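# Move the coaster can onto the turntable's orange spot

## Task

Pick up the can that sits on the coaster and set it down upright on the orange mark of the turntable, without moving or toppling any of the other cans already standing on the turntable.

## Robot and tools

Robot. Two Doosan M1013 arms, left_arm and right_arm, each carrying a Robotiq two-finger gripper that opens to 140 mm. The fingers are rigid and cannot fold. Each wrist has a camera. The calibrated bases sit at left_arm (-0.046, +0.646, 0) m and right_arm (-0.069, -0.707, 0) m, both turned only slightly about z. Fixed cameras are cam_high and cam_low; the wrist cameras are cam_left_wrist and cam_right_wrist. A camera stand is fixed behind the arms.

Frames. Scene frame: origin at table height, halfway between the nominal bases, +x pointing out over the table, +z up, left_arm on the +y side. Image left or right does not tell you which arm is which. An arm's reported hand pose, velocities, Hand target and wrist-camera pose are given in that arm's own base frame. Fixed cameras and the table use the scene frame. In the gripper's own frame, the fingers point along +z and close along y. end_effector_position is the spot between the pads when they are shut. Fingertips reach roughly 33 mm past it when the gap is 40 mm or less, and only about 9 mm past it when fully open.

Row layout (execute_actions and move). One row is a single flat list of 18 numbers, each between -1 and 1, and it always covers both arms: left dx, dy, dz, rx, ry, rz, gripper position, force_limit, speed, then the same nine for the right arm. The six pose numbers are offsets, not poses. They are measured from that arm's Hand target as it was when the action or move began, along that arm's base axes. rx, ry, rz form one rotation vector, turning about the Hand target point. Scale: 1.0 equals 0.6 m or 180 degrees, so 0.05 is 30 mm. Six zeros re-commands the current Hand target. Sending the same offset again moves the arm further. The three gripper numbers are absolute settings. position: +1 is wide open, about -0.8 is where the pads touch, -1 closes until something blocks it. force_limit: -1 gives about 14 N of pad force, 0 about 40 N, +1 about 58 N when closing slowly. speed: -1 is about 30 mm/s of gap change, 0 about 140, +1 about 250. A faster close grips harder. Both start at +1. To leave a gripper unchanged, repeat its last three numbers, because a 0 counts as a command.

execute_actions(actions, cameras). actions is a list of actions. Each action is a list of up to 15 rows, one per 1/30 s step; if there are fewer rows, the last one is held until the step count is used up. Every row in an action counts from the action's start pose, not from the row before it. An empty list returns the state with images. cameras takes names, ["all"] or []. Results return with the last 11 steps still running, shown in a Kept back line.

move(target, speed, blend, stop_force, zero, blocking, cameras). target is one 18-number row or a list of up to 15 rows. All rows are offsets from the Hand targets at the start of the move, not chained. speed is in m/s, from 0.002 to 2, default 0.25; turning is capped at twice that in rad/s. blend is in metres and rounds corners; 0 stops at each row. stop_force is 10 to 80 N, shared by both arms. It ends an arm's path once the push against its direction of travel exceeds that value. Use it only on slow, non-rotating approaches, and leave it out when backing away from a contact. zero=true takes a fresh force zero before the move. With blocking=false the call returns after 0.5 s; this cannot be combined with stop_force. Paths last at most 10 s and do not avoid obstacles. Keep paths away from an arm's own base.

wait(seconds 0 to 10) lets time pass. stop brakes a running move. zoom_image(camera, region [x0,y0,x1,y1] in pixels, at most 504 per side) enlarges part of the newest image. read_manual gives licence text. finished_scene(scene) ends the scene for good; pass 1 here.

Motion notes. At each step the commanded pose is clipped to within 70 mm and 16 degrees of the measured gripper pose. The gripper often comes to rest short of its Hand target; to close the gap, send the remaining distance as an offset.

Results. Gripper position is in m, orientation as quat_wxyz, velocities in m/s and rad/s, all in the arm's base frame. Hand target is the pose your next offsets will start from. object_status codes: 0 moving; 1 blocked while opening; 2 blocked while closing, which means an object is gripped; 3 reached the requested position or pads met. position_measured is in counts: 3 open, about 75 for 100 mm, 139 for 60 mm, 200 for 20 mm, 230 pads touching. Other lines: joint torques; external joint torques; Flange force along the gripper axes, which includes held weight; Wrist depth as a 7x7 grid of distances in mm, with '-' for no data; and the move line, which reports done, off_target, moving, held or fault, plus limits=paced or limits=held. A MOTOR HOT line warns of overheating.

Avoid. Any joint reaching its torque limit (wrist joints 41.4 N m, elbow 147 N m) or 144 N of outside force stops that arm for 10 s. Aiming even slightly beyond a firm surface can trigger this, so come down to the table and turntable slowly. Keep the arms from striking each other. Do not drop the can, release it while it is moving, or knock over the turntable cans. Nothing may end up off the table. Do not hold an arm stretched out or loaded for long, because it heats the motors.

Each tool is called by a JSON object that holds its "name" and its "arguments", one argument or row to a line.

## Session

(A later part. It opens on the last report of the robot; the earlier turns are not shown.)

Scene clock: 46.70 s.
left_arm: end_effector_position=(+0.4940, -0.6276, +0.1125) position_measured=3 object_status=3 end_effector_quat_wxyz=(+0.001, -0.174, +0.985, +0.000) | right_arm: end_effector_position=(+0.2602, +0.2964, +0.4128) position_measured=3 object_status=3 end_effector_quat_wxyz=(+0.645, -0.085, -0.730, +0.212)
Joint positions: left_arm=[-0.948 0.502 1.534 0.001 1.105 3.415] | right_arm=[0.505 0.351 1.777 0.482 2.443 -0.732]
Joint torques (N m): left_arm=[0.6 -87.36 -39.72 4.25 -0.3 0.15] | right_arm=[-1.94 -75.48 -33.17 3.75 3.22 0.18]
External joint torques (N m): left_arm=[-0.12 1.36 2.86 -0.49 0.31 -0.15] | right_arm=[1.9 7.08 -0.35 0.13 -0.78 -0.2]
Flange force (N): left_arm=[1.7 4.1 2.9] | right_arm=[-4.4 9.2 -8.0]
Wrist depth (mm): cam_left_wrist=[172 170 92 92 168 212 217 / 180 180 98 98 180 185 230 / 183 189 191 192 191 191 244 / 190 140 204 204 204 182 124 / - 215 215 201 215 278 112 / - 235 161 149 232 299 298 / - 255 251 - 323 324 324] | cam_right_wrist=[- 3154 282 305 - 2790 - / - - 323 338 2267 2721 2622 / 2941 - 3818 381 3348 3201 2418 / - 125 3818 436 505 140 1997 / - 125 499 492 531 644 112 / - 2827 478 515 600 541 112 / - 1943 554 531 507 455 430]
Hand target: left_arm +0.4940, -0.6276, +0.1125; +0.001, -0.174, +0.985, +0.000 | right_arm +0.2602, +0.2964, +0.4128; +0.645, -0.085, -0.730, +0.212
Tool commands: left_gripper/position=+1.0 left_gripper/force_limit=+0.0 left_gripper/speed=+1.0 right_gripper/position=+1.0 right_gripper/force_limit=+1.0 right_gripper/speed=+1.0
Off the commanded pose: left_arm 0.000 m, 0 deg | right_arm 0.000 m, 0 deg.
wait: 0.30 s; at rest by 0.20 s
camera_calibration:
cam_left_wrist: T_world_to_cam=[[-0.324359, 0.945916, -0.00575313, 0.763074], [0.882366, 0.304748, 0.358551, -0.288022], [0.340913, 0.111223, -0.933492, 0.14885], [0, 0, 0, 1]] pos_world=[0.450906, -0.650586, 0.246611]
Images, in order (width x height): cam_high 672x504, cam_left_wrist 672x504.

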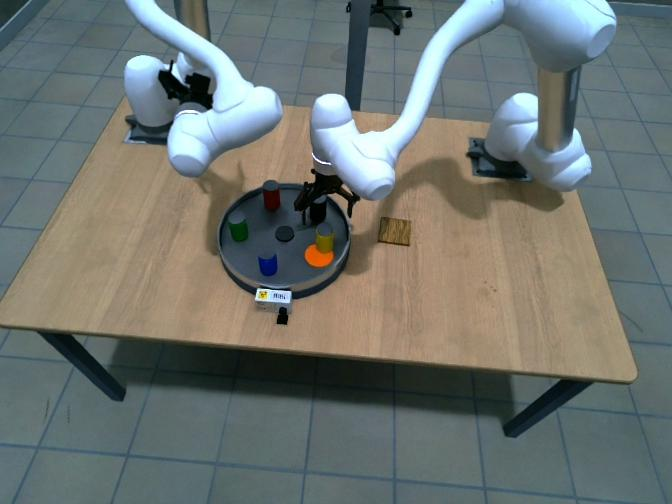

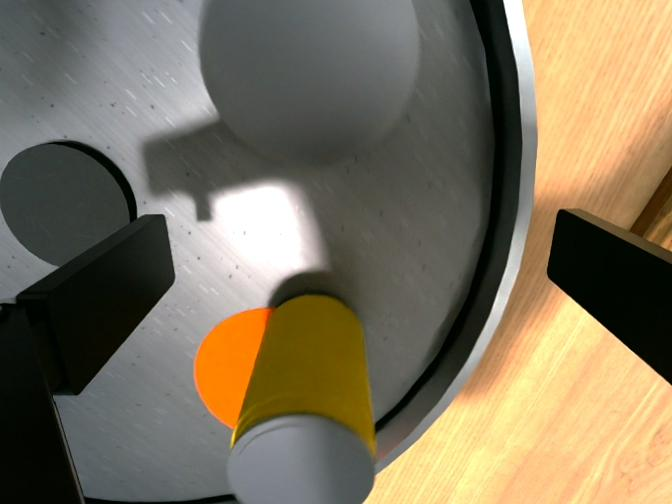

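{"name": "move", "arguments": {
  "target": [0,0,0.166,0,0,0,1,0,1,0,0,0,0,0,0,1,1,1],
  "speed": 0.3,
  "cameras": ["cam_high"]
}}

{"name": "wait", "arguments": {
  "seconds": 0.8,
  "cameras": ["cam_high","cam_left_wrist"]
}}

{"name": "wait", "arguments": {
  "seconds": 0.8,
  "cameras": ["cam_high","cam_left_wrist"]
}}

{"name": "wait", "arguments": {
  "seconds": 0.8,
  "cameras": ["cam_high","cam_left_wrist"]
}}

{"name": "wait", "arguments": {
  "seconds": 0.8,
  "cameras": ["cam_high","cam_left_wrist"]
}}

Scene clock: 51.30 s.
left_arm: end_effector_position=(+0.4940, -0.6276, +0.2121) position_measured=3 object_status=3 end_effector_quat_wxyz=(+0.001, -0.174, +0.985, +0.000) | right_arm: end_effector_position=(+0.2602, +0.2964, +0.4128) position_measured=3 object_status=3 end_effector_quat_wxyz=(+0.645, -0.085, -0.730, +0.212)
Joint positions: left_arm=[-0.948 0.441 1.436 0.001 1.265 3.415] | right_arm=[0.505 0.351 1.777 0.482 2.443 -0.732]
Joint torques (N m): left_arm=[0.64 -83.86 -43.6 4.5 -0.38 0.18] | right_arm=[-1.97 -75.59 -33.11 3.75 3.21 0.16]
External joint torques (N m): left_arm=[-0.67 0.86 4.18 -0.49 0.39 -0.18] | right_arm=[1.95 6.9 -0.51 0.14 -0.76 -0.18]
Flange force (N): left_arm=[3.5 7.4 4.6] | right_arm=[-4.0 9.2 -8.1]
Wrist depth (mm): cam_left_wrist=[257 257 261 257 261 303 303 / 271 272 272 272 272 321 317 / 295 281 293 284 290 338 329 / - 134 308 219 313 354 124 / - 321 326 331 389 389 112 / - 256 343 421 418 419 422 / - 452 453 454 452 453 454] | cam_right_wrist=[- - 282 304 - 2790 - / 2267 3023 327 338 - 2721 881 / - 3753 4107 378 3568 2687 2446 / - 125 3568 439 2315 2198 2073 / - 125 496 492 531 636 112 / - 2177 478 519 608 540 112 / - 2053 557 531 510 454 431]
Hand target: left_arm +0.4940, -0.6276, +0.2121; +0.001, -0.174, +0.985, +0.000 | right_arm +0.2602, +0.2964, +0.4128; +0.645, -0.085, -0.730, +0.212
Off the commanded pose: left_arm 0.000 m, 0 deg | right_arm 0.000 m, 0 deg.
move: done
Images, in order (width x height): cam_high 672x504.

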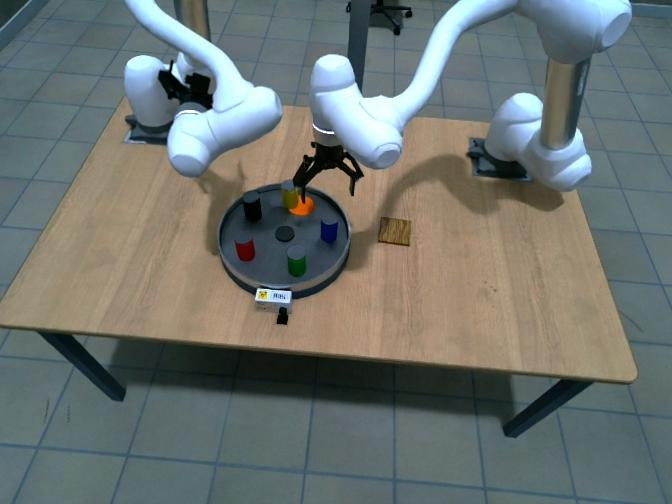

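Scene clock: 52.10 s.
left_arm: end_effector_position=(+0.4940, -0.6276, +0.2121) position_measured=3 object_status=3 end_effector_quat_wxyz=(+0.001, -0.174, +0.985, +0.000) | right_arm: end_effector_position=(+0.2602, +0.2964, +0.4128) position_measured=3 object_status=3 end_effector_quat_wxyz=(+0.645, -0.085, -0.730, +0.212)
Joint positions: left_arm=[-0.948 0.441 1.435 0.001 1.265 3.415] | right_arm=[0.505 0.351 1.777 0.482 2.443 -0.732]
Joint torques (N m): left_arm=[0.98 -84.57 -42.58 4.48 -0.31 0.16] | right_arm=[-2.01 -75.42 -33.15 3.75 3.21 0.18]
External joint torques (N m): left_arm=[-0.86 1.55 3.11 -0.46 0.31 -0.16] | right_arm=[2.12 6.48 -0.52 0.15 -0.76 -0.2]
Flange force (N): left_arm=[2.7 4.0 3.8] | right_arm=[-3.6 9.0 -7.5]
Wrist depth (mm): cam_left_wrist=[257 257 255 - 261 305 303 / 273 272 - 276 274 321 317 / 289 281 289 294 289 338 330 / - 134 309 315 313 355 124 / - 330 313 325 389 389 112 / - 346 348 418 420 419 420 / - 455 452 453 453 453 454] | cam_right_wrist=[- 3249 283 327 - 3023 - / - - 323 337 3154 2392 - / - 2755 366 379 3154 2654 1799 / - 125 3455 437 2291 2291 1094 / - 117 495 489 528 642 112 / - 2561 477 515 611 536 112 / - 2015 550 532 505 458 435]
Hand target: left_arm +0.4940, -0.6276, +0.2121; +0.001, -0.174, +0.985, +0.000 | right_arm +0.2602, +0.2964, +0.4128; +0.645, -0.085, -0.730, +0.212
Tool commands: left_gripper/position=+1.0 left_gripper/force_limit=+0.0 left_gripper/speed=+1.0 right_gripper/position=+1.0 right_gripper/force_limit=+1.0 right_gripper/speed=+1.0
Off the commanded pose: left_arm 0.000 m, 0 deg | right_arm 0.000 m, 0 deg.
wait: 0.80 s; at rest by 0.17 s
camera_calibration:
cam_left_wrist: T_world_to_cam=[[-0.324359, 0.945916, -0.00575313, 0.763647], [0.882366, 0.304748, 0.358551, -0.323733], [0.340913, 0.111223, -0.933492, 0.241826], [0, 0, 0, 1]] pos_world=[0.450906, -0.650586, 0.346211]
Images, in order (width x height): cam_high 672x504, cam_left_wrist 672x504.

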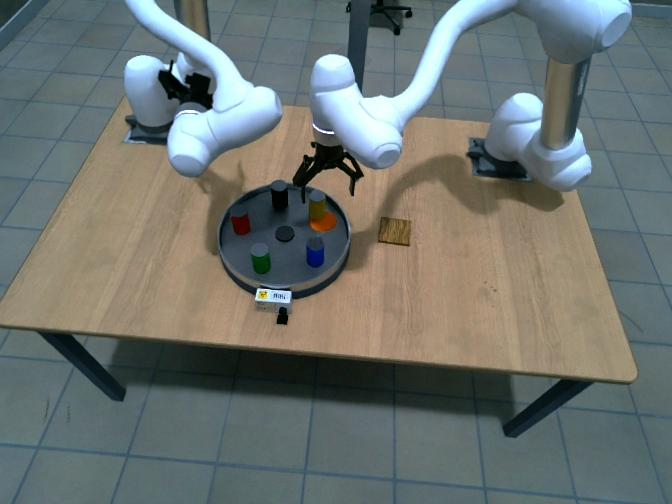

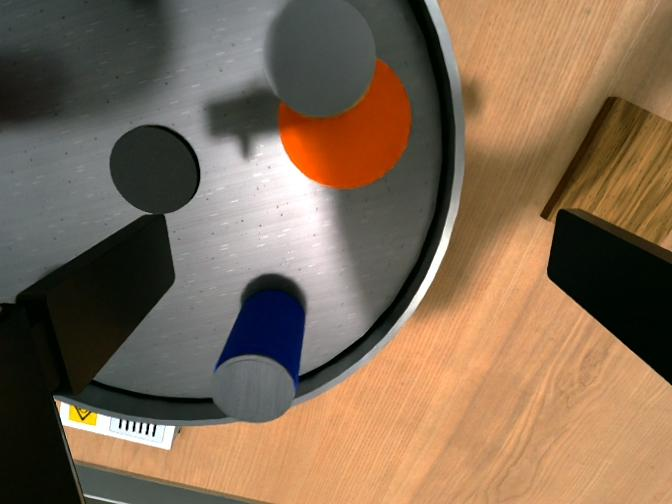

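Scene clock: 52.90 s.
left_arm: end_effector_position=(+0.4940, -0.6276, +0.2121) position_measured=3 object_status=3 end_effector_quat_wxyz=(+0.001, -0.174, +0.985, +0.000) | right_arm: end_effector_position=(+0.2602, +0.2964, +0.4128) position_measured=3 object_status=3 end_effector_quat_wxyz=(+0.645, -0.085, -0.730, +0.212)
Joint positions: left_arm=[-0.948 0.441 1.435 0.001 1.265 3.415] | right_arm=[0.505 0.351 1.777 0.482 2.443 -0.732]
Joint torques (N m): left_arm=[0.48 -84.01 -42.38 4.46 -0.29 0.13] | right_arm=[-1.87 -75.66 -33.18 3.74 3.2 0.17]
External joint torques (N m): left_arm=[0.05 0.38 2.75 -0.42 0.29 -0.13] | right_arm=[1.97 6.77 -0.48 0.15 -0.75 -0.19]
Flange force (N): left_arm=[1.9 5.3 2.8] | right_arm=[-3.9 9.1 -7.8]
Wrist depth (mm): cam_left_wrist=[255 257 255 252 260 304 303 / 273 272 272 272 273 322 319 / 289 281 288 286 290 338 329 / 301 134 308 - 313 355 124 / - 305 331 331 389 390 112 / - 297 346 418 418 419 420 / - 450 455 452 452 454 457] | cam_right_wrist=[2134 - 282 305 - 2687 - / 2654 4947 340 336 - 2654 - / - - 419 380 3298 2982 2654 / - 135 3298 437 2315 2053 1943 / - 118 496 492 527 640 112 / - 2531 478 516 603 535 112 / - 1943 555 532 509 459 433]
Hand target: left_arm +0.4940, -0.6276, +0.2121; +0.001, -0.174, +0.985, +0.000 | right_arm +0.2602, +0.2964, +0.4128; +0.645, -0.085, -0.730, +0.212
Tool commands: left_gripper/position=+1.0 left_gripper/force_limit=+0.0 left_gripper/speed=+1.0 right_gripper/position=+1.0 right_gripper/force_limit=+1.0 right_gripper/speed=+1.0
Off the commanded pose: left_arm 0.000 m, 0 deg | right_arm 0.000 m, 0 deg.
wait: 0.80 s; at rest by 0.17 s
camera_calibration:
cam_left_wrist: T_world_to_cam=[[-0.324359, 0.945916, -0.00575313, 0.763647], [0.882366, 0.304748, 0.358551, -0.323733], [0.340913, 0.111223, -0.933492, 0.241826], [0, 0, 0, 1]] pos_world=[0.450906, -0.650586, 0.346211]
Images, in order (width x height): cam_high 672x504, cam_left_wrist 672x504.

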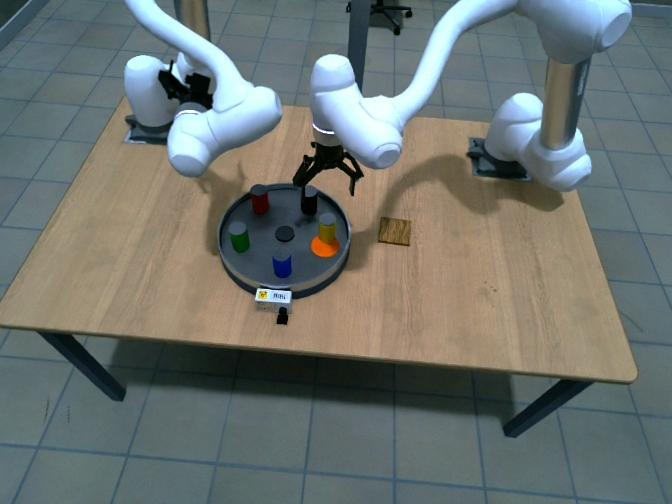

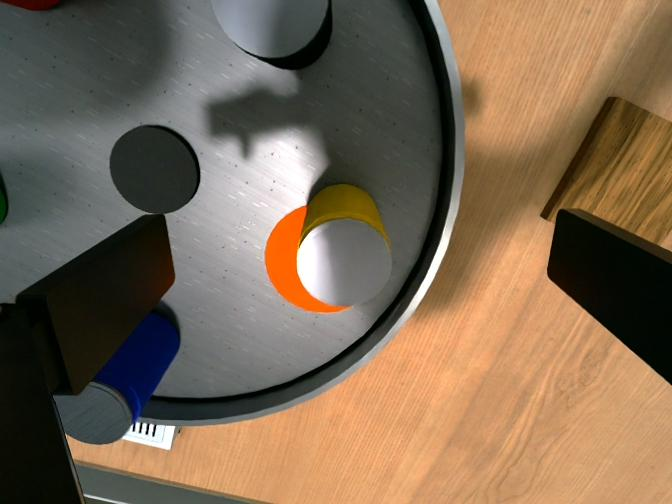

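Scene clock: 53.70 s.
left_arm: end_effector_position=(+0.4940, -0.6276, +0.2121) position_measured=3 object_status=3 end_effector_quat_wxyz=(+0.001, -0.174, +0.985, +0.000) | right_arm: end_effector_position=(+0.2602, +0.2964, +0.4128) position_measured=3 object_status=3 end_effector_quat_wxyz=(+0.645, -0.085, -0.730, +0.212)
Joint positions: left_arm=[-0.948 0.441 1.435 0.001 1.265 3.415] | right_arm=[0.505 0.351 1.777 0.482 2.443 -0.732]
Joint torques (N m): left_arm=[0.19 -84.46 -42.43 4.5 -0.33 0.13] | right_arm=[-2 -75.58 -33.15 3.73 3.19 0.18]
External joint torques (N m): left_arm=[-0.3 1.27 2.93 -0.49 0.33 -0.13] | right_arm=[1.92 6.82 -0.46 0.16 -0.73 -0.2]
Flange force (N): left_arm=[1.9 4.2 3.4] | right_arm=[-4.0 9.0 -7.9]
Wrist depth (mm): cam_left_wrist=[257 257 258 258 261 303 304 / 272 272 274 273 272 321 317 / 289 282 289 205 287 339 330 / - 134 308 310 313 355 124 / - 330 287 325 389 391 112 / - 347 341 419 419 420 419 / - 452 454 452 454 455 454] | cam_right_wrist=[- - 282 2902 - 3455 857 / - 3023 322 340 3818 2622 - / - 4031 3455 379 3249 2755 2392 / 2177 125 3510 434 2392 2366 1770 / - 117 497 488 533 638 112 / - 2392 473 517 610 541 112 / - 2053 551 526 506 460 432]
Hand target: left_arm +0.4940, -0.6276, +0.2121; +0.001, -0.174, +0.985, +0.000 | right_arm +0.2602, +0.2964, +0.4128; +0.645, -0.085, -0.730, +0.212
Tool commands: left_gripper/position=+1.0 left_gripper/force_limit=+0.0 left_gripper/speed=+1.0 right_gripper/position=+1.0 right_gripper/force_limit=+1.0 right_gripper/speed=+1.0
Off the commanded pose: left_arm 0.000 m, 0 deg | right_arm 0.000 m, 0 deg.
wait: 0.80 s; at rest by 0.17 s
camera_calibration:
cam_left_wrist: T_world_to_cam=[[-0.324359, 0.945916, -0.00575313, 0.763647], [0.882366, 0.304748, 0.358551, -0.323733], [0.340913, 0.111223, -0.933492, 0.241826], [0, 0, 0, 1]] pos_world=[0.450906, -0.650586, 0.346211]
Images, in order (width x height): cam_high 672x504, cam_left_wrist 672x504.

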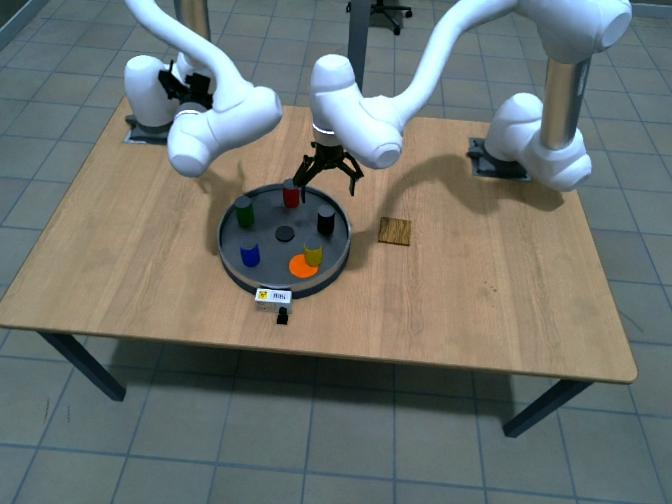

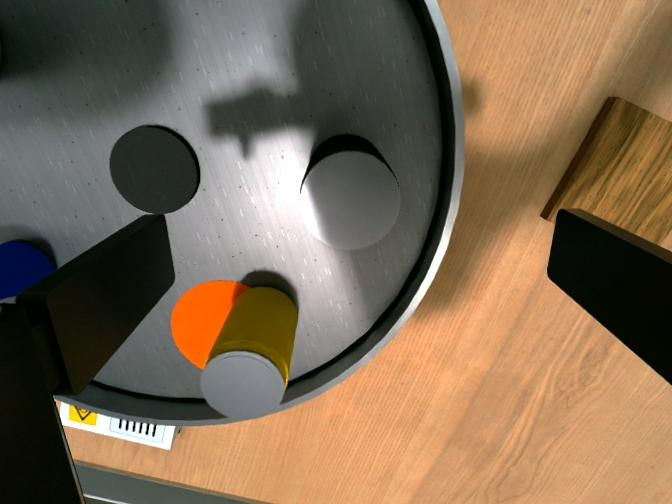

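Scene clock: 54.50 s.
left_arm: end_effector_position=(+0.4940, -0.6276, +0.2121) position_measured=3 object_status=3 end_effector_quat_wxyz=(+0.001, -0.174, +0.985, +0.000) | right_arm: end_effector_position=(+0.2602, +0.2964, +0.4128) position_measured=3 object_status=3 end_effector_quat_wxyz=(+0.645, -0.085, -0.730, +0.212)
Joint positions: left_arm=[-0.948 0.441 1.435 0.001 1.265 3.415] | right_arm=[0.505 0.351 1.777 0.482 2.443 -0.732]
Joint torques (N m): left_arm=[0.73 -84.39 -42.39 4.56 -0.28 0.06] | right_arm=[-2.23 -75.53 -33.21 3.74 3.21 0.16]
External joint torques (N m): left_arm=[-0.62 0.87 2.78 -0.53 0.28 -0.06] | right_arm=[2.28 6.71 -0.45 0.15 -0.76 -0.18]
Flange force (N): left_arm=[2.4 4.4 3.1] | right_arm=[-3.7 9.4 -7.6]
Wrist depth (mm): cam_left_wrist=[257 257 255 - 261 304 303 / 272 273 273 276 272 321 317 / 288 282 290 292 288 337 329 / 301 133 304 308 313 354 124 / - 283 260 320 389 389 112 / - 342 345 418 417 418 421 / - 443 452 455 454 455 455] | cam_right_wrist=[2654 - 283 303 - 2591 - / 2073 - 322 339 - 2755 - / - 2982 4442 381 2902 3023 2053 / - 135 4031 439 560 151 1799 / - 136 486 491 527 642 112 / - 2502 479 515 606 545 112 / - 2198 606 540 512 459 432]
Hand target: left_arm +0.4940, -0.6276, +0.2121; +0.001, -0.174, +0.985, +0.000 | right_arm +0.2602, +0.2964, +0.4128; +0.645, -0.085, -0.730, +0.212
Tool commands: left_gripper/position=+1.0 left_gripper/force_limit=+0.0 left_gripper/speed=+1.0 right_gripper/position=+1.0 right_gripper/force_limit=+1.0 right_gripper/speed=+1.0
Off the commanded pose: left_arm 0.000 m, 0 deg | right_arm 0.000 m, 0 deg.
wait: 0.80 s; at rest by 0.17 s
camera_calibration:
cam_left_wrist: T_world_to_cam=[[-0.324359, 0.945916, -0.00575313, 0.763647], [0.882366, 0.304748, 0.358551, -0.323733], [0.340913, 0.111223, -0.933492, 0.241826], [0, 0, 0, 1]] pos_world=[0.450906, -0.650586, 0.346211]
Images, in order (width x height): cam_high 672x504, cam_left_wrist 672x504.

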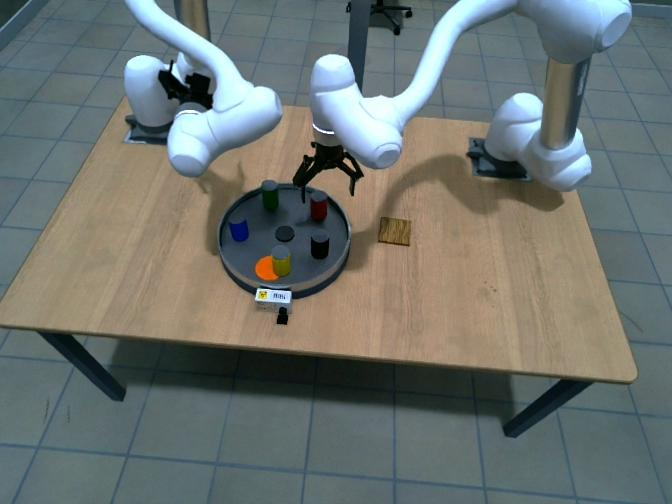

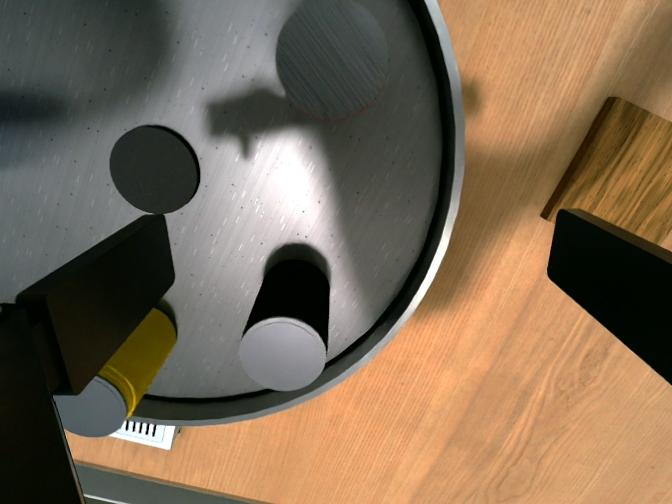

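{"name": "execute_actions", "arguments": {
  "actions": [
    [[0,0,0,0,0,0,0.3,0,0,0,0,0,0,0,0,1,1,1]]
  ]
}}

{"name": "wait", "arguments": {
  "seconds": 0
}}

{"name": "move", "arguments": {
  "target": [0,0,-0.166,0,0,0,0.3,0,0,0,0,0,0,0,0,1,1,1],
  "speed": 0.3
}}

Scene clock: 56.67 s.
left_arm: end_effector_position=(+0.4940, -0.6276, +0.2122) position_measured=14 object_status=0 end_effector_quat_wxyz=(+0.001, -0.174, +0.985, +0.000) | right_arm: end_effector_position=(+0.2602, +0.2964, +0.4128) position_measured=3 object_status=3 end_effector_quat_wxyz=(+0.645, -0.085, -0.730, +0.212)
Joint positions: left_arm=[-0.948 0.441 1.435 0.001 1.265 3.415] | right_arm=[0.505 0.351 1.777 0.482 2.443 -0.732]
Joint torques (N m): left_arm=[0.49 -84.18 -42.35 4.51 -0.31 0.15] | right_arm=[-1.74 -75.4 -33.19 3.75 3.2 0.19]
External joint torques (N m): left_arm=[-0.82 1.17 2.94 -0.51 0.32 -0.15] | right_arm=[1.59 6.63 -0.45 0.15 -0.75 -0.21]
Flange force (N): left_arm=[2.7 4.2 3.4] | right_arm=[-4.1 8.5 -7.8]
Wrist depth (mm): cam_left_wrist=[258 258 257 257 261 303 304 / 273 273 273 272 272 321 319 / 289 282 289 286 290 338 328 / 301 126 294 229 308 356 121 / - 275 330 330 391 389 110 / - 261 349 421 420 418 422 / - 453 452 454 455 454 452] | cam_right_wrist=[2721 - 282 327 - 2864 - / - 2291 325 341 3510 2366 - / - 3065 3957 380 3109 2864 2198 / - 146 2721 435 560 2134 125 / - 117 496 491 524 627 113 / - 2622 477 515 603 539 112 / - 1612 550 532 512 459 433]
Hand target: left_arm +0.4940, -0.6276, +0.2121; +0.001, -0.174, +0.985, +0.000 | right_arm +0.2602, +0.2964, +0.4128; +0.645, -0.085, -0.730, +0.212
Off the commanded pose: left_arm 0.000 m, 0 deg | right_arm 0.000 m, 0 deg.
Kept back: 11 steps.
Step readings (end_effector_position of left_arm | right_arm):
0: (+0.4940, -0.6276, +0.2121) | (+0.2602, +0.2964, +0.4128)
1: (+0.4940, -0.6276, +0.2121) | (+0.2602, +0.2964, +0.4128)
2: (+0.4940, -0.6276, +0.2121) | (+0.2602, +0.2964, +0.4128)

Scene clock: 57.03 s.
left_arm: end_effector_position=(+0.4940, -0.6276, +0.2122) position_measured=90 object_status=0 end_effector_quat_wxyz=(+0.001, -0.174, +0.985, +0.000) | right_arm: end_effector_position=(+0.2602, +0.2964, +0.4128) position_measured=3 object_status=3 end_effector_quat_wxyz=(+0.645, -0.085, -0.730, +0.212)
Joint positions: left_arm=[-0.948 0.441 1.435 0.001 1.265 3.415] | right_arm=[0.505 0.351 1.777 0.482 2.443 -0.732]
Joint torques (N m): left_arm=[0.54 -84.31 -42.24 4.53 -0.24 0.12] | right_arm=[-1.85 -75.52 -33.19 3.72 3.23 0.17]
External joint torques (N m): left_arm=[-0.92 1.32 2.76 -0.53 0.24 -0.12] | right_arm=[1.86 6.92 -0.43 0.17 -0.79 -0.19]
Flange force (N): left_arm=[2.6 3.6 3.4] | right_arm=[-4.1 9.1 -7.9]
Wrist depth (mm): cam_left_wrist=[256 260 257 - 261 303 303 / 265 272 271 276 268 322 317 / 290 282 289 290 289 336 330 / 308 301 294 306 302 135 348 / - 82 321 254 391 126 74 / - - 346 421 417 - - / - - 454 453 454 - -] | cam_right_wrist=[3348 - 282 311 3753 - - / 2502 - 324 342 3957 2366 3023 / - - 5062 379 3455 2721 2267 / - 134 3957 435 2244 2267 1072 / - 126 494 491 528 640 112 / - 2366 475 513 608 540 112 / - 2093 560 532 509 459 434]
Hand target: left_arm +0.4940, -0.6276, +0.2121; +0.001, -0.174, +0.985, +0.000 | right_arm +0.2602, +0.2964, +0.4128; +0.645, -0.085, -0.730, +0.212
Tool commands: left_gripper/position=+0.3 left_gripper/force_limit=+0.0 left_gripper/speed=+0.0 right_gripper/position=+1.0 right_gripper/force_limit=+1.0 right_gripper/speed=+1.0
Off the commanded pose: left_arm 0.000 m, 0 deg | right_arm 0.000 m, 0 deg.

Scene clock: 57.93 s.
left_arm: end_effector_position=(+0.4940, -0.6276, +0.1127) position_measured=91 object_status=3 end_effector_quat_wxyz=(+0.001, -0.174, +0.985, +0.000) | right_arm: end_effector_position=(+0.2602, +0.2964, +0.4128) position_measured=3 object_status=3 end_effector_quat_wxyz=(+0.645, -0.085, -0.730, +0.212)
Joint positions: left_arm=[-0.948 0.502 1.534 0.001 1.105 3.415] | right_arm=[0.505 0.351 1.777 0.482 2.443 -0.732]
Joint torques (N m): left_arm=[0.78 -88.29 -39.99 4.23 -0.16 0.13] | right_arm=[-1.78 -75.35 -33.17 3.75 3.2 0.16]
External joint torques (N m): left_arm=[-1.1 1.8 2.82 -0.46 0.17 -0.13] | right_arm=[2.03 6.35 -0.49 0.14 -0.75 -0.18]
Flange force (N): left_arm=[2.7 3.2 3.4] | right_arm=[-3.6 8.8 -7.3]
Wrist depth (mm): cam_left_wrist=[172 170 172 170 170 212 217 / 180 180 180 180 180 185 229 / 184 190 191 191 189 194 244 / 195 195 154 199 204 127 251 / - 82 218 143 212 125 74 / - - 231 - 215 - - / - - 254 231 324 - -] | cam_right_wrist=[2941 - 283 305 - 2755 - / 2591 - 324 338 - 2446 - / - - 3689 379 3455 2721 2034 / - 126 5309 438 2291 2113 1784 / - 117 496 491 528 644 112 / - 2113 475 510 611 543 112 / - 1979 551 532 507 462 435]
Hand target: left_arm +0.4940, -0.6276, +0.1125; +0.001, -0.174, +0.985, +0.000 | right_arm +0.2602, +0.2964, +0.4128; +0.645, -0.085, -0.730, +0.212
Off the commanded pose: left_arm 0.000 m, 0 deg | right_arm 0.000 m, 0 deg.
move: done

{"name": "wait", "arguments": {
  "seconds": 4
}}

Scene clock: 62.80 s.
left_arm: end_effector_position=(+0.4940, -0.6276, +0.1125) position_measured=91 object_status=3 end_effector_quat_wxyz=(+0.001, -0.174, +0.985, +0.000) | right_arm: end_effector_position=(+0.2602, +0.2964, +0.4128) position_measured=3 object_status=3 end_effector_quat_wxyz=(+0.645, -0.085, -0.730, +0.212)
Joint positions: left_arm=[-0.948 0.502 1.534 0.001 1.105 3.415] | right_arm=[0.505 0.351 1.777 0.482 2.443 -0.732]
Joint torques (N m): left_arm=[0.3 -87.7 -39.61 4.28 -0.28 0.14] | right_arm=[-1.92 -75.38 -33.24 3.74 3.21 0.17]
External joint torques (N m): left_arm=[0.18 1.41 2.64 -0.5 0.29 -0.14] | right_arm=[1.87 6.62 -0.4 0.16 -0.75 -0.19]
Flange force (N): left_arm=[1.1 3.6 2.8] | right_arm=[-3.9 8.8 -7.5]
Wrist depth (mm): cam_left_wrist=[172 169 170 170 170 212 217 / 180 181 180 180 180 224 230 / 183 189 191 148 132 193 243 / 195 193 154 112 113 127 250 / - 82 216 120 119 125 74 / - - 231 235 232 - - / - - 250 246 323 - -] | cam_right_wrist=[- - 283 305 - 2502 - / - 3298 323 336 - 2622 - / - - 383 379 3510 2790 2654 / 2221 125 3568 439 547 141 1636 / - 117 495 490 524 642 112 / - 2315 475 512 608 537 112 / - 1997 545 535 503 458 434]
Hand target: left_arm +0.4940, -0.6276, +0.1125; +0.001, -0.174, +0.985, +0.000 | right_arm +0.2602, +0.2964, +0.4128; +0.645, -0.085, -0.730, +0.212
Tool commands: left_gripper/position=+0.3 left_gripper/force_limit=+0.0 left_gripper/speed=+0.0 right_gripper/position=+1.0 right_gripper/force_limit=+1.0 right_gripper/speed=+1.0
Off the commanded pose: left_arm 0.000 m, 0 deg | right_arm 0.000 m, 0 deg.
wait: 4.00 s; at rest from the start

{"name": "wait", "arguments": {
  "seconds": 1.25
}}

{"name": "execute_actions", "arguments": {
  "actions": [
    [[0,0,0,0,0,0,-1,0,0,0,0,0,0,0,0,1,1,1]],
    [[0,0,0.001,0,0,0,-1,0,0,0,0,0,0,0,0,1,1,1],[0,0,0.006,0,0,0,-1,0,0,0,0,0,0,0,0,1,1,1],[0,0,0.017,0,0,0,-1,0,0,0,0,0,0,0,0,1,1,1],[0,0,0.035,0,0,0,-1,0,0,0,0,0,0,0,0,1,1,1],[0,0,0.058,0,0,0,-1,0,0,0,0,0,0,0,0,1,1,1],[0,0,0.083,0,0,0,-1,0,0,0,0,0,0,0,0,1,1,1],[0,0,0.108,0,0,0,-1,0,0,0,0,0,0,0,0,1,1,1],[0,0,0.131,0,0,0,-1,0,0,0,0,0,0,0,0,1,1,1],[0,0,0.149,0,0,0,-1,0,0,0,0,0,0,0,0,1,1,1],[0,0,0.16,0,0,0,-1,0,0,0,0,0,0,0,0,1,1,1],[0,0,0.166,0,0,0,-1,0,0,0,0,0,0,0,0,1,1,1]]
  ]
}}

{"name": "wait", "arguments": {
  "seconds": 0.3,
  "cameras": ["all"]
}}

Scene clock: 64.73 s.
left_arm: end_effector_position=(+0.4940, -0.6276, +0.1125) position_measured=91 object_status=3 end_effector_quat_wxyz=(+0.001, -0.174, +0.985, +0.000) | right_arm: end_effector_position=(+0.2602, +0.2964, +0.4128) position_measured=3 object_status=3 end_effector_quat_wxyz=(+0.645, -0.085, -0.730, +0.212)
Joint positions: left_arm=[-0.948 0.502 1.534 0.001 1.105 3.415] | right_arm=[0.505 0.351 1.777 0.482 2.443 -0.732]
Joint torques (N m): left_arm=[0.7 -87.02 -39.76 4.3 -0.29 0.12] | right_arm=[-1.72 -75.58 -33.09 3.75 3.22 0.19]
External joint torques (N m): left_arm=[-1.15 1.16 2.8 -0.55 0.29 -0.12] | right_arm=[1.86 6.97 -0.47 0.13 -0.77 -0.21]
Flange force (N): left_arm=[3.0 3.9 2.7] | right_arm=[-4.2 9.1 -8.1]
Wrist depth (mm): cam_left_wrist=[172 170 170 170 170 211 216 / 180 180 180 178 180 184 230 / 183 189 191 191 190 194 243 / 196 196 199 204 203 127 250 / - 82 215 213 218 125 74 / - - 228 164 232 - - / - - 143 149 323 - -] | cam_right_wrist=[- 3957 281 304 - - - / 2591 3510 325 337 - 2473 - / 2267 - 367 380 - 2864 1036 / - 125 3887 437 506 151 - / - 117 496 489 528 635 113 / - 2473 475 516 605 537 112 / - 1997 554 531 505 459 434]
Hand target: left_arm +0.4940, -0.6276, +0.1125; +0.001, -0.174, +0.985, +0.000 | right_arm +0.2602, +0.2964, +0.4128; +0.645, -0.085, -0.730, +0.212
Tool commands: left_gripper/position=+0.3 left_gripper/force_limit=+0.0 left_gripper/speed=+0.0 right_gripper/position=+1.0 right_gripper/force_limit=+1.0 right_gripper/speed=+1.0
Off the commanded pose: left_arm 0.000 m, 0 deg | right_arm 0.000 m, 0 deg.
wait: 1.27 s; at rest from the start

Scene clock: 65.37 s.
left_arm: end_effector_position=(+0.4940, -0.6276, +0.1150) position_measured=216 object_status=0 end_effector_quat_wxyz=(+0.001, -0.174, +0.985, +0.000) end_effector_velocity=(-0.003, +0.002, +0.081) end_effector_angular_velocity=(+0.009, +0.007, -0.001) | right_arm: end_effector_position=(+0.2602, +0.2964, +0.4128) position_measured=3 object_status=3 end_effector_quat_wxyz=(+0.645, -0.085, -0.730, +0.212)
Joint positions: left_arm=[-0.948 0.5 1.532 0.001 1.109 3.415] | right_arm=[0.505 0.351 1.777 0.482 2.443 -0.732]
Joint velocities: left_arm=[-0.001 -0.058 -0.069 0 0.139 0] | right_arm=[within noise]
Joint torques (N m): left_arm=[0.28 -102.83 -45.66 4.87 -0.34 0.08] | right_arm=[-1.89 -75.5 -33.21 3.75 3.23 0.17]
External joint torques (N m): left_arm=[0.38 1.66 2.29 -0.52 0.4 -0.08] | right_arm=[1.78 6.48 -0.5 0.15 -0.77 -0.19]
External joint torques at the end of the 1st action: left_arm=[-0.6 1.28 2.96 -0.54 0.29 -0.07] | right_arm=[1.83 6.68 -0.5 0.17 -0.78 -0.17]
Flange force (N): left_arm=[0.4 2.5 2.5] | right_arm=[-3.8 8.6 -7.6]
Flange force at the end of the 1st action (N): left_arm=[2.3 4.3 3.0] | right_arm=[-3.9 8.9 -7.8]
Wrist depth (mm): cam_left_wrist=[172 170 171 95 169 213 217 / 181 180 178 98 180 185 230 / 184 189 192 - - 197 244 / 196 205 202 - 200 254 254 / 216 82 82 72 - 79 275 / - - - - - 71 62 / - - - - - - -] | cam_right_wrist=[- - 282 303 - 2687 - / - - 321 335 - 2531 - / - 2827 - 380 3154 2473 2591 / 2221 125 3568 434 2291 151 1909 / - 117 490 495 528 627 112 / - 2531 475 513 610 536 112 / - 2034 558 544 506 459 431]
Hand target: left_arm +0.4940, -0.6276, +0.2121; +0.001, -0.174, +0.985, +0.000 | right_arm +0.2602, +0.2964, +0.4128; +0.645, -0.085, -0.730, +0.212
Off the commanded pose: left_arm 0.097 m, 0 deg | right_arm 0.000 m, 0 deg.
Kept back: 11 steps.
Step readings (end_effector_position of left_arm | right_arm; steps 1 to 15: 1st action; 16 to 19: 2nd action):
0: (+0.4940, -0.6276, +0.1125) | (+0.2602, +0.2964, +0.4128)
1: (+0.4940, -0.6276, +0.1125) | (+0.2602, +0.2964, +0.4128)
2: (+0.4940, -0.6276, +0.1125) | (+0.2602, +0.2964, +0.4128)
4: (+0.4940, -0.6276, +0.1125) | (+0.2602, +0.2964, +0.4128)
8: (+0.4940, -0.6276, +0.1125) | (+0.2602, +0.2964, +0.4128)
15: (+0.4940, -0.6276, +0.1125) | (+0.2602, +0.2964, +0.4128)
16: (+0.4940, -0.6276, +0.1125) | (+0.2602, +0.2964, +0.4128)
17: (+0.4940, -0.6276, +0.1126) | (+0.2602, +0.2964, +0.4128)

Scene clock: 66.03 s.
left_arm: end_effector_position=(+0.4940, -0.6275, +0.2120) position_measured=233 object_status=3 end_effector_quat_wxyz=(+0.001, -0.174, +0.985, +0.000) | right_arm: end_effector_position=(+0.2602, +0.2964, +0.4128) position_measured=3 object_status=3 end_effector_quat_wxyz=(+0.645, -0.085, -0.730, +0.212)
Joint positions: left_arm=[-0.948 0.441 1.436 0.001 1.264 3.415] | right_arm=[0.505 0.351 1.777 0.482 2.443 -0.732]
Joint torques (N m): left_arm=[0.35 -84.31 -43.01 4.48 -0.37 0.14] | right_arm=[-1.87 -75.3 -33.17 3.74 3.21 0.18]
External joint torques (N m): left_arm=[-0.23 1.45 3.71 -0.48 0.38 -0.14] | right_arm=[1.69 6.34 -0.56 0.17 -0.75 -0.2]
Flange force (N): left_arm=[2.4 5.7 4.3] | right_arm=[-3.7 8.4 -7.6]
Wrist depth (mm): cam_left_wrist=[256 257 252 210 260 303 303 / 272 273 271 273 273 321 316 / 289 281 290 282 285 339 329 / 308 309 301 130 299 364 364 / 325 321 78 - 86 79 384 / - - - - - 70 - / - - - - - - -] | cam_right_wrist=[2687 2755 282 302 - 2827 - / 2473 3510 326 341 2902 2654 - / - - 368 379 3201 2654 1961 / - 125 3154 438 2267 2267 125 / - 118 494 492 527 627 112 / - 2177 477 513 610 537 112 / - 2093 548 530 507 457 434]
Hand target: left_arm +0.4940, -0.6276, +0.2121; +0.001, -0.174, +0.985, +0.000 | right_arm +0.2602, +0.2964, +0.4128; +0.645, -0.085, -0.730, +0.212
Tool commands: left_gripper/position=-1.0 left_gripper/force_limit=+0.0 left_gripper/speed=+0.0 right_gripper/position=+1.0 right_gripper/force_limit=+1.0 right_gripper/speed=+1.0
Off the commanded pose: left_arm 0.000 m, 0 deg | right_arm 0.000 m, 0 deg.
wait: 0.30 s; at rest by 0.27 s
camera_calibration:
cam_left_wrist: T_world_to_cam=[[-0.324333, 0.945924, -0.00591364, 0.7636], [0.882293, 0.304758, 0.358721, -0.323712], [0.341125, 0.111128, -0.933426, 0.241447], [0, 0, 0, 1]] pos_world=[0.450906, -0.650486, 0.346011]
cam_right_wrist: T_world_to_cam=[[-0.151853, 0.904946, -0.397509, -0.0535577], [0.453429, -0.293577, -0.841555, 0.327415], [-0.878261, -0.308034, -0.365748, 0.615293], [0, 0, 0, 1]] pos_world=[0.383796, 0.33412, 0.47929]

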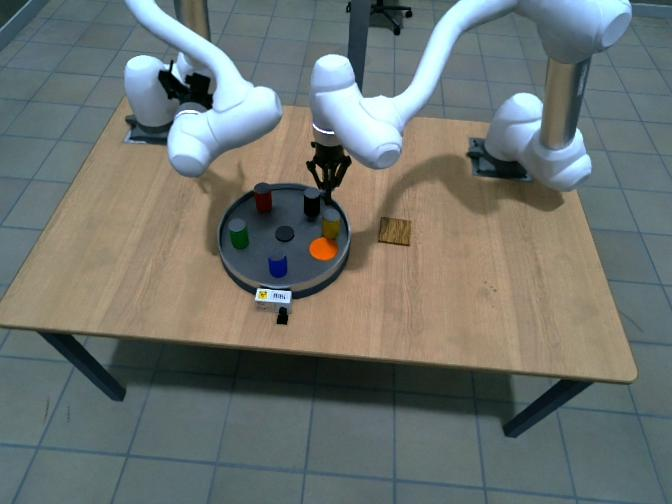

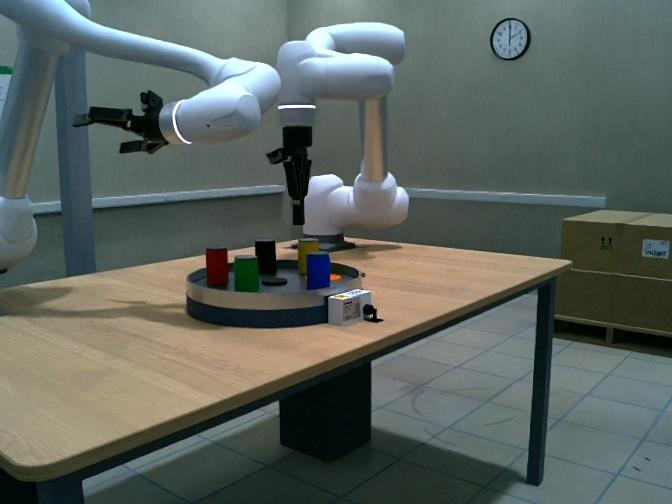

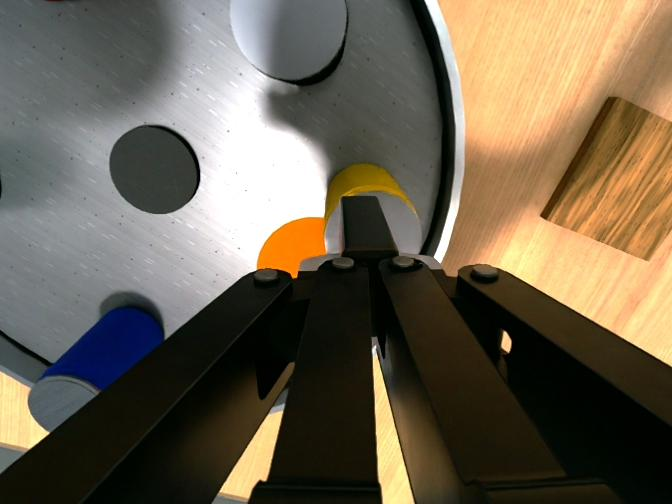

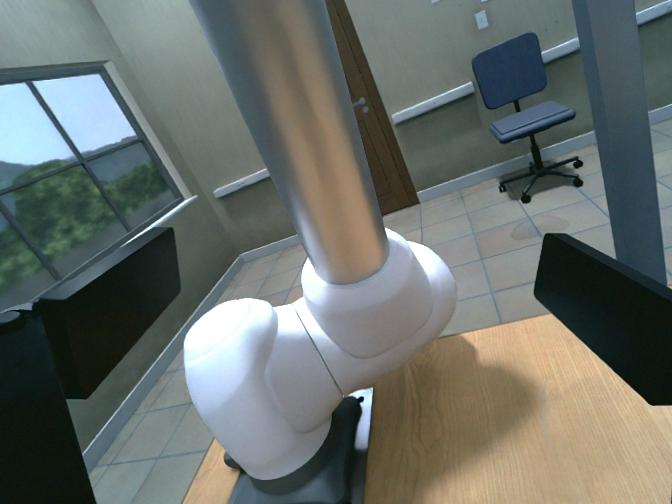

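{"name": "move", "arguments": {
  "target": [
    [0,0,0,0,0,0,0.3,0,0,0,0,0,0,0,0,1,1,1],
    [-0.007,0.018,0,0,0,0,0.3,0,0,0,0,0,0,0,0,1,1,1],
    [-0.007,0.018,-0.166,0,0,0,0.3,0,0,0,0,0,0,0,0,1,1,1]
  ],
  "speed": 0.3
}}

{"name": "wait", "arguments": {
  "seconds": 0,
  "cameras": ["cam_left_wrist"]
}}

{"name": "wait", "arguments": {
  "seconds": 1,
  "cameras": ["cam_left_wrist"]
}}

{"name": "wait", "arguments": {
  "seconds": 1,
  "cameras": ["cam_left_wrist"]
}}

Scene clock: 70.43 s.
left_arm: end_effector_position=(+0.4898, -0.6168, +0.1126) position_measured=91 object_status=3 end_effector_quat_wxyz=(+0.001, -0.174, +0.985, +0.000) | right_arm: end_effector_position=(+0.2602, +0.2964, +0.4128) position_measured=3 object_status=3 end_effector_quat_wxyz=(+0.645, -0.085, -0.730, +0.212)
Joint positions: left_arm=[-0.944 0.486 1.56 0.001 1.096 3.419] | right_arm=[0.505 0.351 1.777 0.482 2.443 -0.732]
Joint torques (N m): left_arm=[0.73 -87.11 -40.02 4.22 -0.65 0.1] | right_arm=[-1.87 -75.53 -33.14 3.74 3.21 0.17]
External joint torques (N m): left_arm=[-0.4 2.86 3.35 -0.48 0.67 -0.1] | right_arm=[1.78 6.69 -0.52 0.16 -0.75 -0.19]
Flange force (N): left_arm=[1.5 2.6 3.9] | right_arm=[-3.9 8.8 -7.9]
Wrist depth (mm): cam_left_wrist=[172 170 170 170 170 214 216 / 180 180 178 177 179 227 230 / 186 191 105 105 187 241 241 / 196 199 120 - 204 128 250 / - 82 226 218 216 125 74 / - - 228 235 289 - - / - - 190 247 323 - -] | cam_right_wrist=[3201 2982 281 302 - 3298 - / - - 331 340 3249 2721 930 / - - - 381 3401 2755 2864 / - 126 4947 435 2340 2244 1755 / - 117 497 486 530 640 112 / - 2446 476 518 611 537 112 / - 1943 557 532 505 457 433]
Hand target: left_arm +0.4898, -0.6168, +0.1125; +0.001, -0.174, +0.985, +0.000 | right_arm +0.2602, +0.2964, +0.4128; +0.645, -0.085, -0.730, +0.212
Off the commanded pose: left_arm 0.000 m, 0 deg | right_arm 0.000 m, 0 deg.
move: done

Scene clock: 70.43 s.
left_arm: end_effector_position=(+0.4898, -0.6168, +0.1126) position_measured=91 object_status=3 end_effector_quat_wxyz=(+0.001, -0.174, +0.985, +0.000) | right_arm: end_effector_position=(+0.2602, +0.2964, +0.4128) position_measured=3 object_status=3 end_effector_quat_wxyz=(+0.645, -0.085, -0.730, +0.212)
Joint positions: left_arm=[-0.944 0.486 1.56 0.001 1.096 3.419] | right_arm=[0.505 0.351 1.777 0.482 2.443 -0.732]
Joint torques (N m): left_arm=[0.73 -87.11 -40.02 4.22 -0.65 0.1] | right_arm=[-1.87 -75.53 -33.14 3.74 3.21 0.17]
External joint torques (N m): left_arm=[-0.4 2.86 3.35 -0.48 0.67 -0.1] | right_arm=[1.78 6.69 -0.52 0.16 -0.75 -0.19]
Flange force (N): left_arm=[1.5 2.6 3.9] | right_arm=[-3.9 8.8 -7.9]
Wrist depth (mm): cam_left_wrist=[172 170 170 170 170 214 216 / 180 180 178 177 179 227 230 / 186 191 105 105 187 241 241 / 196 199 120 - 204 128 250 / - 82 226 218 216 125 74 / - - 228 235 289 - - / - - 190 247 323 - -] | cam_right_wrist=[3201 2982 281 302 - 3298 - / - - 331 340 3249 2721 930 / - - - 381 3401 2755 2864 / - 126 4947 435 2340 2244 1755 / - 117 497 486 530 640 112 / - 2446 476 518 611 537 112 / - 1943 557 532 505 457 433]
Hand target: left_arm +0.4898, -0.6168, +0.1125; +0.001, -0.174, +0.985, +0.000 | right_arm +0.2602, +0.2964, +0.4128; +0.645, -0.085, -0.730, +0.212
Tool commands: left_gripper/position=+0.3 left_gripper/force_limit=+0.0 left_gripper/speed=+0.0 right_gripper/position=+1.0 right_gripper/force_limit=+1.0 right_gripper/speed=+1.0
Off the commanded pose: left_arm 0.000 m, 0 deg | right_arm 0.000 m, 0 deg.
camera_calibration:
cam_left_wrist: T_world_to_cam=[[-0.324328, 0.945927, -0.00584149, 0.751511], [0.882376, 0.304752, 0.358523, -0.287638], [0.340917, 0.111125, -0.933503, 0.149111], [0, 0, 0, 1]] pos_world=[0.446706, -0.639786, 0.246711]
Images, in order (width x height): cam_left_wrist 672x504.

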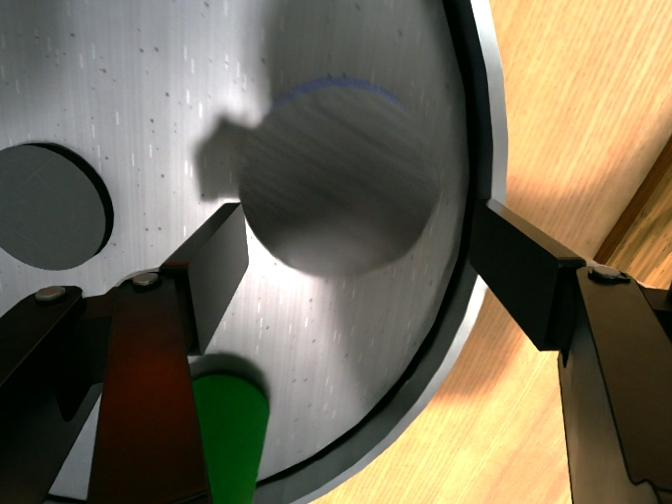

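Scene clock: 71.43 s.
left_arm: end_effector_position=(+0.4898, -0.6168, +0.1125) position_measured=91 object_status=3 end_effector_quat_wxyz=(+0.001, -0.174, +0.985, +0.000) | right_arm: end_effector_position=(+0.2602, +0.2964, +0.4128) position_measured=3 object_status=3 end_effector_quat_wxyz=(+0.645, -0.085, -0.730, +0.212)
Joint positions: left_arm=[-0.944 0.486 1.56 0.001 1.096 3.419] | right_arm=[0.505 0.351 1.777 0.482 2.443 -0.732]
Joint torques (N m): left_arm=[0.44 -85.56 -39.48 4.25 -0.26 0.13] | right_arm=[-1.76 -75.56 -33.16 3.74 3.24 0.17]
External joint torques (N m): left_arm=[-0.23 1.26 2.8 -0.51 0.27 -0.13] | right_arm=[1.76 6.97 -0.47 0.16 -0.79 -0.19]
Flange force (N): left_arm=[1.8 4.0 2.9] | right_arm=[-4.2 9.0 -8.1]
Wrist depth (mm): cam_left_wrist=[172 170 172 170 168 215 217 / 180 180 180 180 180 227 230 / 185 191 191 191 191 241 241 / 196 199 198 205 204 127 250 / - 82 215 221 215 125 74 / - - 190 232 290 - - / - - 152 242 324 - -] | cam_right_wrist=[- 2790 282 326 - - - / - 2473 323 341 - 2591 797 / - 3455 - 379 3109 2622 - / - 133 - 436 2244 2134 1829 / - 117 491 492 522 618 112 / - 2392 477 512 605 533 112 / - 1844 539 535 506 458 433]
Hand target: left_arm +0.4898, -0.6168, +0.1125; +0.001, -0.174, +0.985, +0.000 | right_arm +0.2602, +0.2964, +0.4128; +0.645, -0.085, -0.730, +0.212
Tool commands: left_gripper/position=+0.3 left_gripper/force_limit=+0.0 left_gripper/speed=+0.0 right_gripper/position=+1.0 right_gripper/force_limit=+1.0 right_gripper/speed=+1.0
Off the commanded pose: left_arm 0.000 m, 0 deg | right_arm 0.000 m, 0 deg.
wait: 1.00 s; at rest by 0.17 s
camera_calibration:
cam_left_wrist: T_world_to_cam=[[-0.324359, 0.945916, -0.00575313, 0.751496], [0.882366, 0.304748, 0.358551, -0.287607], [0.340913, 0.111223, -0.933492, 0.14908], [0, 0, 0, 1]] pos_world=[0.446706, -0.639786, 0.246611]
Images, in order (width x height): cam_left_wrist 672x504.

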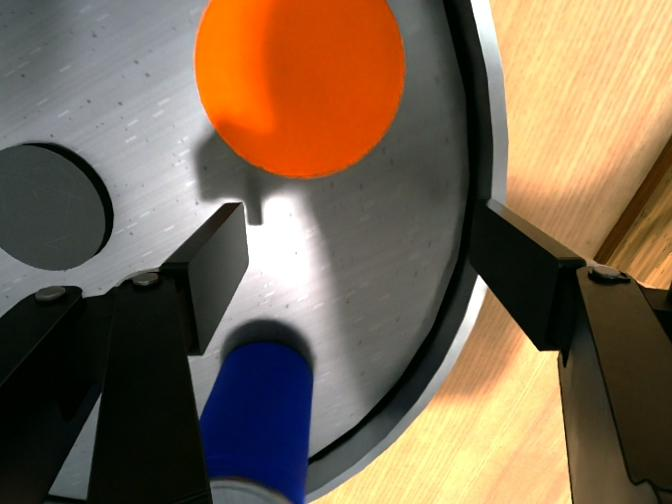

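Scene clock: 72.43 s.
left_arm: end_effector_position=(+0.4898, -0.6168, +0.1125) position_measured=91 object_status=3 end_effector_quat_wxyz=(+0.001, -0.174, +0.985, +0.000) | right_arm: end_effector_position=(+0.2602, +0.2964, +0.4128) position_measured=3 object_status=3 end_effector_quat_wxyz=(+0.645, -0.085, -0.730, +0.212)
Joint positions: left_arm=[-0.944 0.486 1.56 0.001 1.096 3.419] | right_arm=[0.505 0.351 1.777 0.482 2.443 -0.732]
Joint torques (N m): left_arm=[0.74 -86.27 -39.68 4.28 -0.29 0.09] | right_arm=[-2.01 -75.47 -33.18 3.75 3.21 0.17]
External joint torques (N m): left_arm=[-1.2 1.72 2.86 -0.54 0.3 -0.09] | right_arm=[1.91 6.6 -0.51 0.16 -0.75 -0.19]
Flange force (N): left_arm=[2.8 3.1 3.2] | right_arm=[-3.8 8.9 -7.7]
Wrist depth (mm): cam_left_wrist=[171 170 142 170 170 214 216 / 180 180 180 180 180 227 229 / 185 191 189 181 189 241 241 / 195 198 153 112 163 128 250 / - 82 212 - 201 125 74 / - - 232 236 235 - - / - - 253 247 325 - -] | cam_right_wrist=[- - 282 304 - 3455 - / - - 336 342 - 2654 - / 2473 - 3753 378 3510 2790 1961 / - 126 4947 439 2315 2244 1829 / - 117 492 491 527 640 112 / - 2267 474 511 608 541 112 / - 1961 557 532 509 454 434]
Hand target: left_arm +0.4898, -0.6168, +0.1125; +0.001, -0.174, +0.985, +0.000 | right_arm +0.2602, +0.2964, +0.4128; +0.645, -0.085, -0.730, +0.212
Tool commands: left_gripper/position=+0.3 left_gripper/force_limit=+0.0 left_gripper/speed=+0.0 right_gripper/position=+1.0 right_gripper/force_limit=+1.0 right_gripper/speed=+1.0
Off the commanded pose: left_arm 0.000 m, 0 deg | right_arm 0.000 m, 0 deg.
wait: 1.00 s; at rest by 0.17 s
camera_calibration:
cam_left_wrist: T_world_to_cam=[[-0.324359, 0.945916, -0.00575313, 0.751496], [0.882366, 0.304748, 0.358551, -0.287607], [0.340913, 0.111223, -0.933492, 0.14908], [0, 0, 0, 1]] pos_world=[0.446706, -0.639786, 0.246611]
Images, in order (width x height): cam_left_wrist 672x504.

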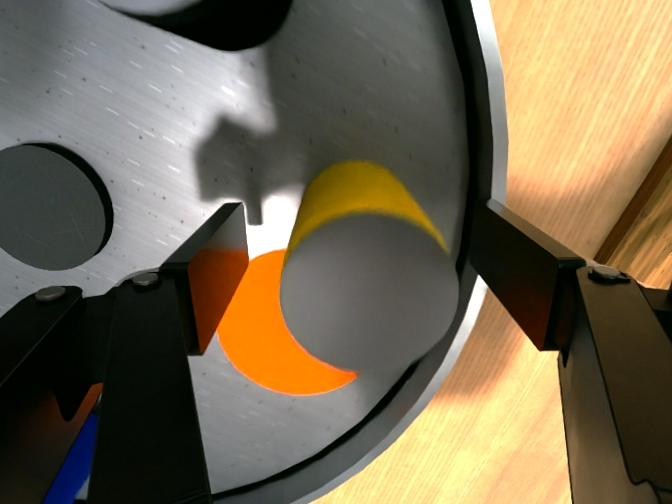

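{"name": "wait", "arguments": {
  "seconds": 3
}}

Scene clock: 75.77 s.
left_arm: end_effector_position=(+0.4898, -0.6168, +0.1125) position_measured=91 object_status=3 end_effector_quat_wxyz=(+0.001, -0.174, +0.985, +0.000) | right_arm: end_effector_position=(+0.2602, +0.2964, +0.4128) position_measured=3 object_status=3 end_effector_quat_wxyz=(+0.645, -0.085, -0.730, +0.212)
Joint positions: left_arm=[-0.944 0.486 1.56 0.001 1.096 3.419] | right_arm=[0.505 0.351 1.777 0.482 2.443 -0.732]
Joint torques (N m): left_arm=[0.79 -85.92 -39.86 4.26 -0.35 0.13] | right_arm=[-1.91 -75.49 -33.15 3.75 3.21 0.15]
External joint torques (N m): left_arm=[-0.99 1.21 2.94 -0.52 0.35 -0.13] | right_arm=[1.78 7.18 -0.37 0.14 -0.77 -0.17]
Flange force (N): left_arm=[2.8 4.0 2.8] | right_arm=[-4.4 9.2 -8.2]
Wrist depth (mm): cam_left_wrist=[172 170 170 170 170 214 217 / 180 180 180 178 180 227 229 / 185 189 187 104 187 241 241 / 195 198 119 111 163 127 250 / - 82 219 218 215 125 74 / - - 232 235 291 - - / - - 250 247 324 - -] | cam_right_wrist=[2687 - 283 305 - 3154 - / - - 327 336 - 2531 - / - - 3628 380 3154 2721 1770 / - 132 3887 437 562 2113 126 / - 117 499 492 528 638 113 / - 2340 477 513 610 539 112 / - 2073 536 539 509 460 434]
Hand target: left_arm +0.4898, -0.6168, +0.1125; +0.001, -0.174, +0.985, +0.000 | right_arm +0.2602, +0.2964, +0.4128; +0.645, -0.085, -0.730, +0.212
Tool commands: left_gripper/position=+0.3 left_gripper/force_limit=+0.0 left_gripper/speed=+0.0 right_gripper/position=+1.0 right_gripper/force_limit=+1.0 right_gripper/speed=+1.0
Off the commanded pose: left_arm 0.000 m, 0 deg | right_arm 0.000 m, 0 deg.
wait: 3.00 s; at rest from the start


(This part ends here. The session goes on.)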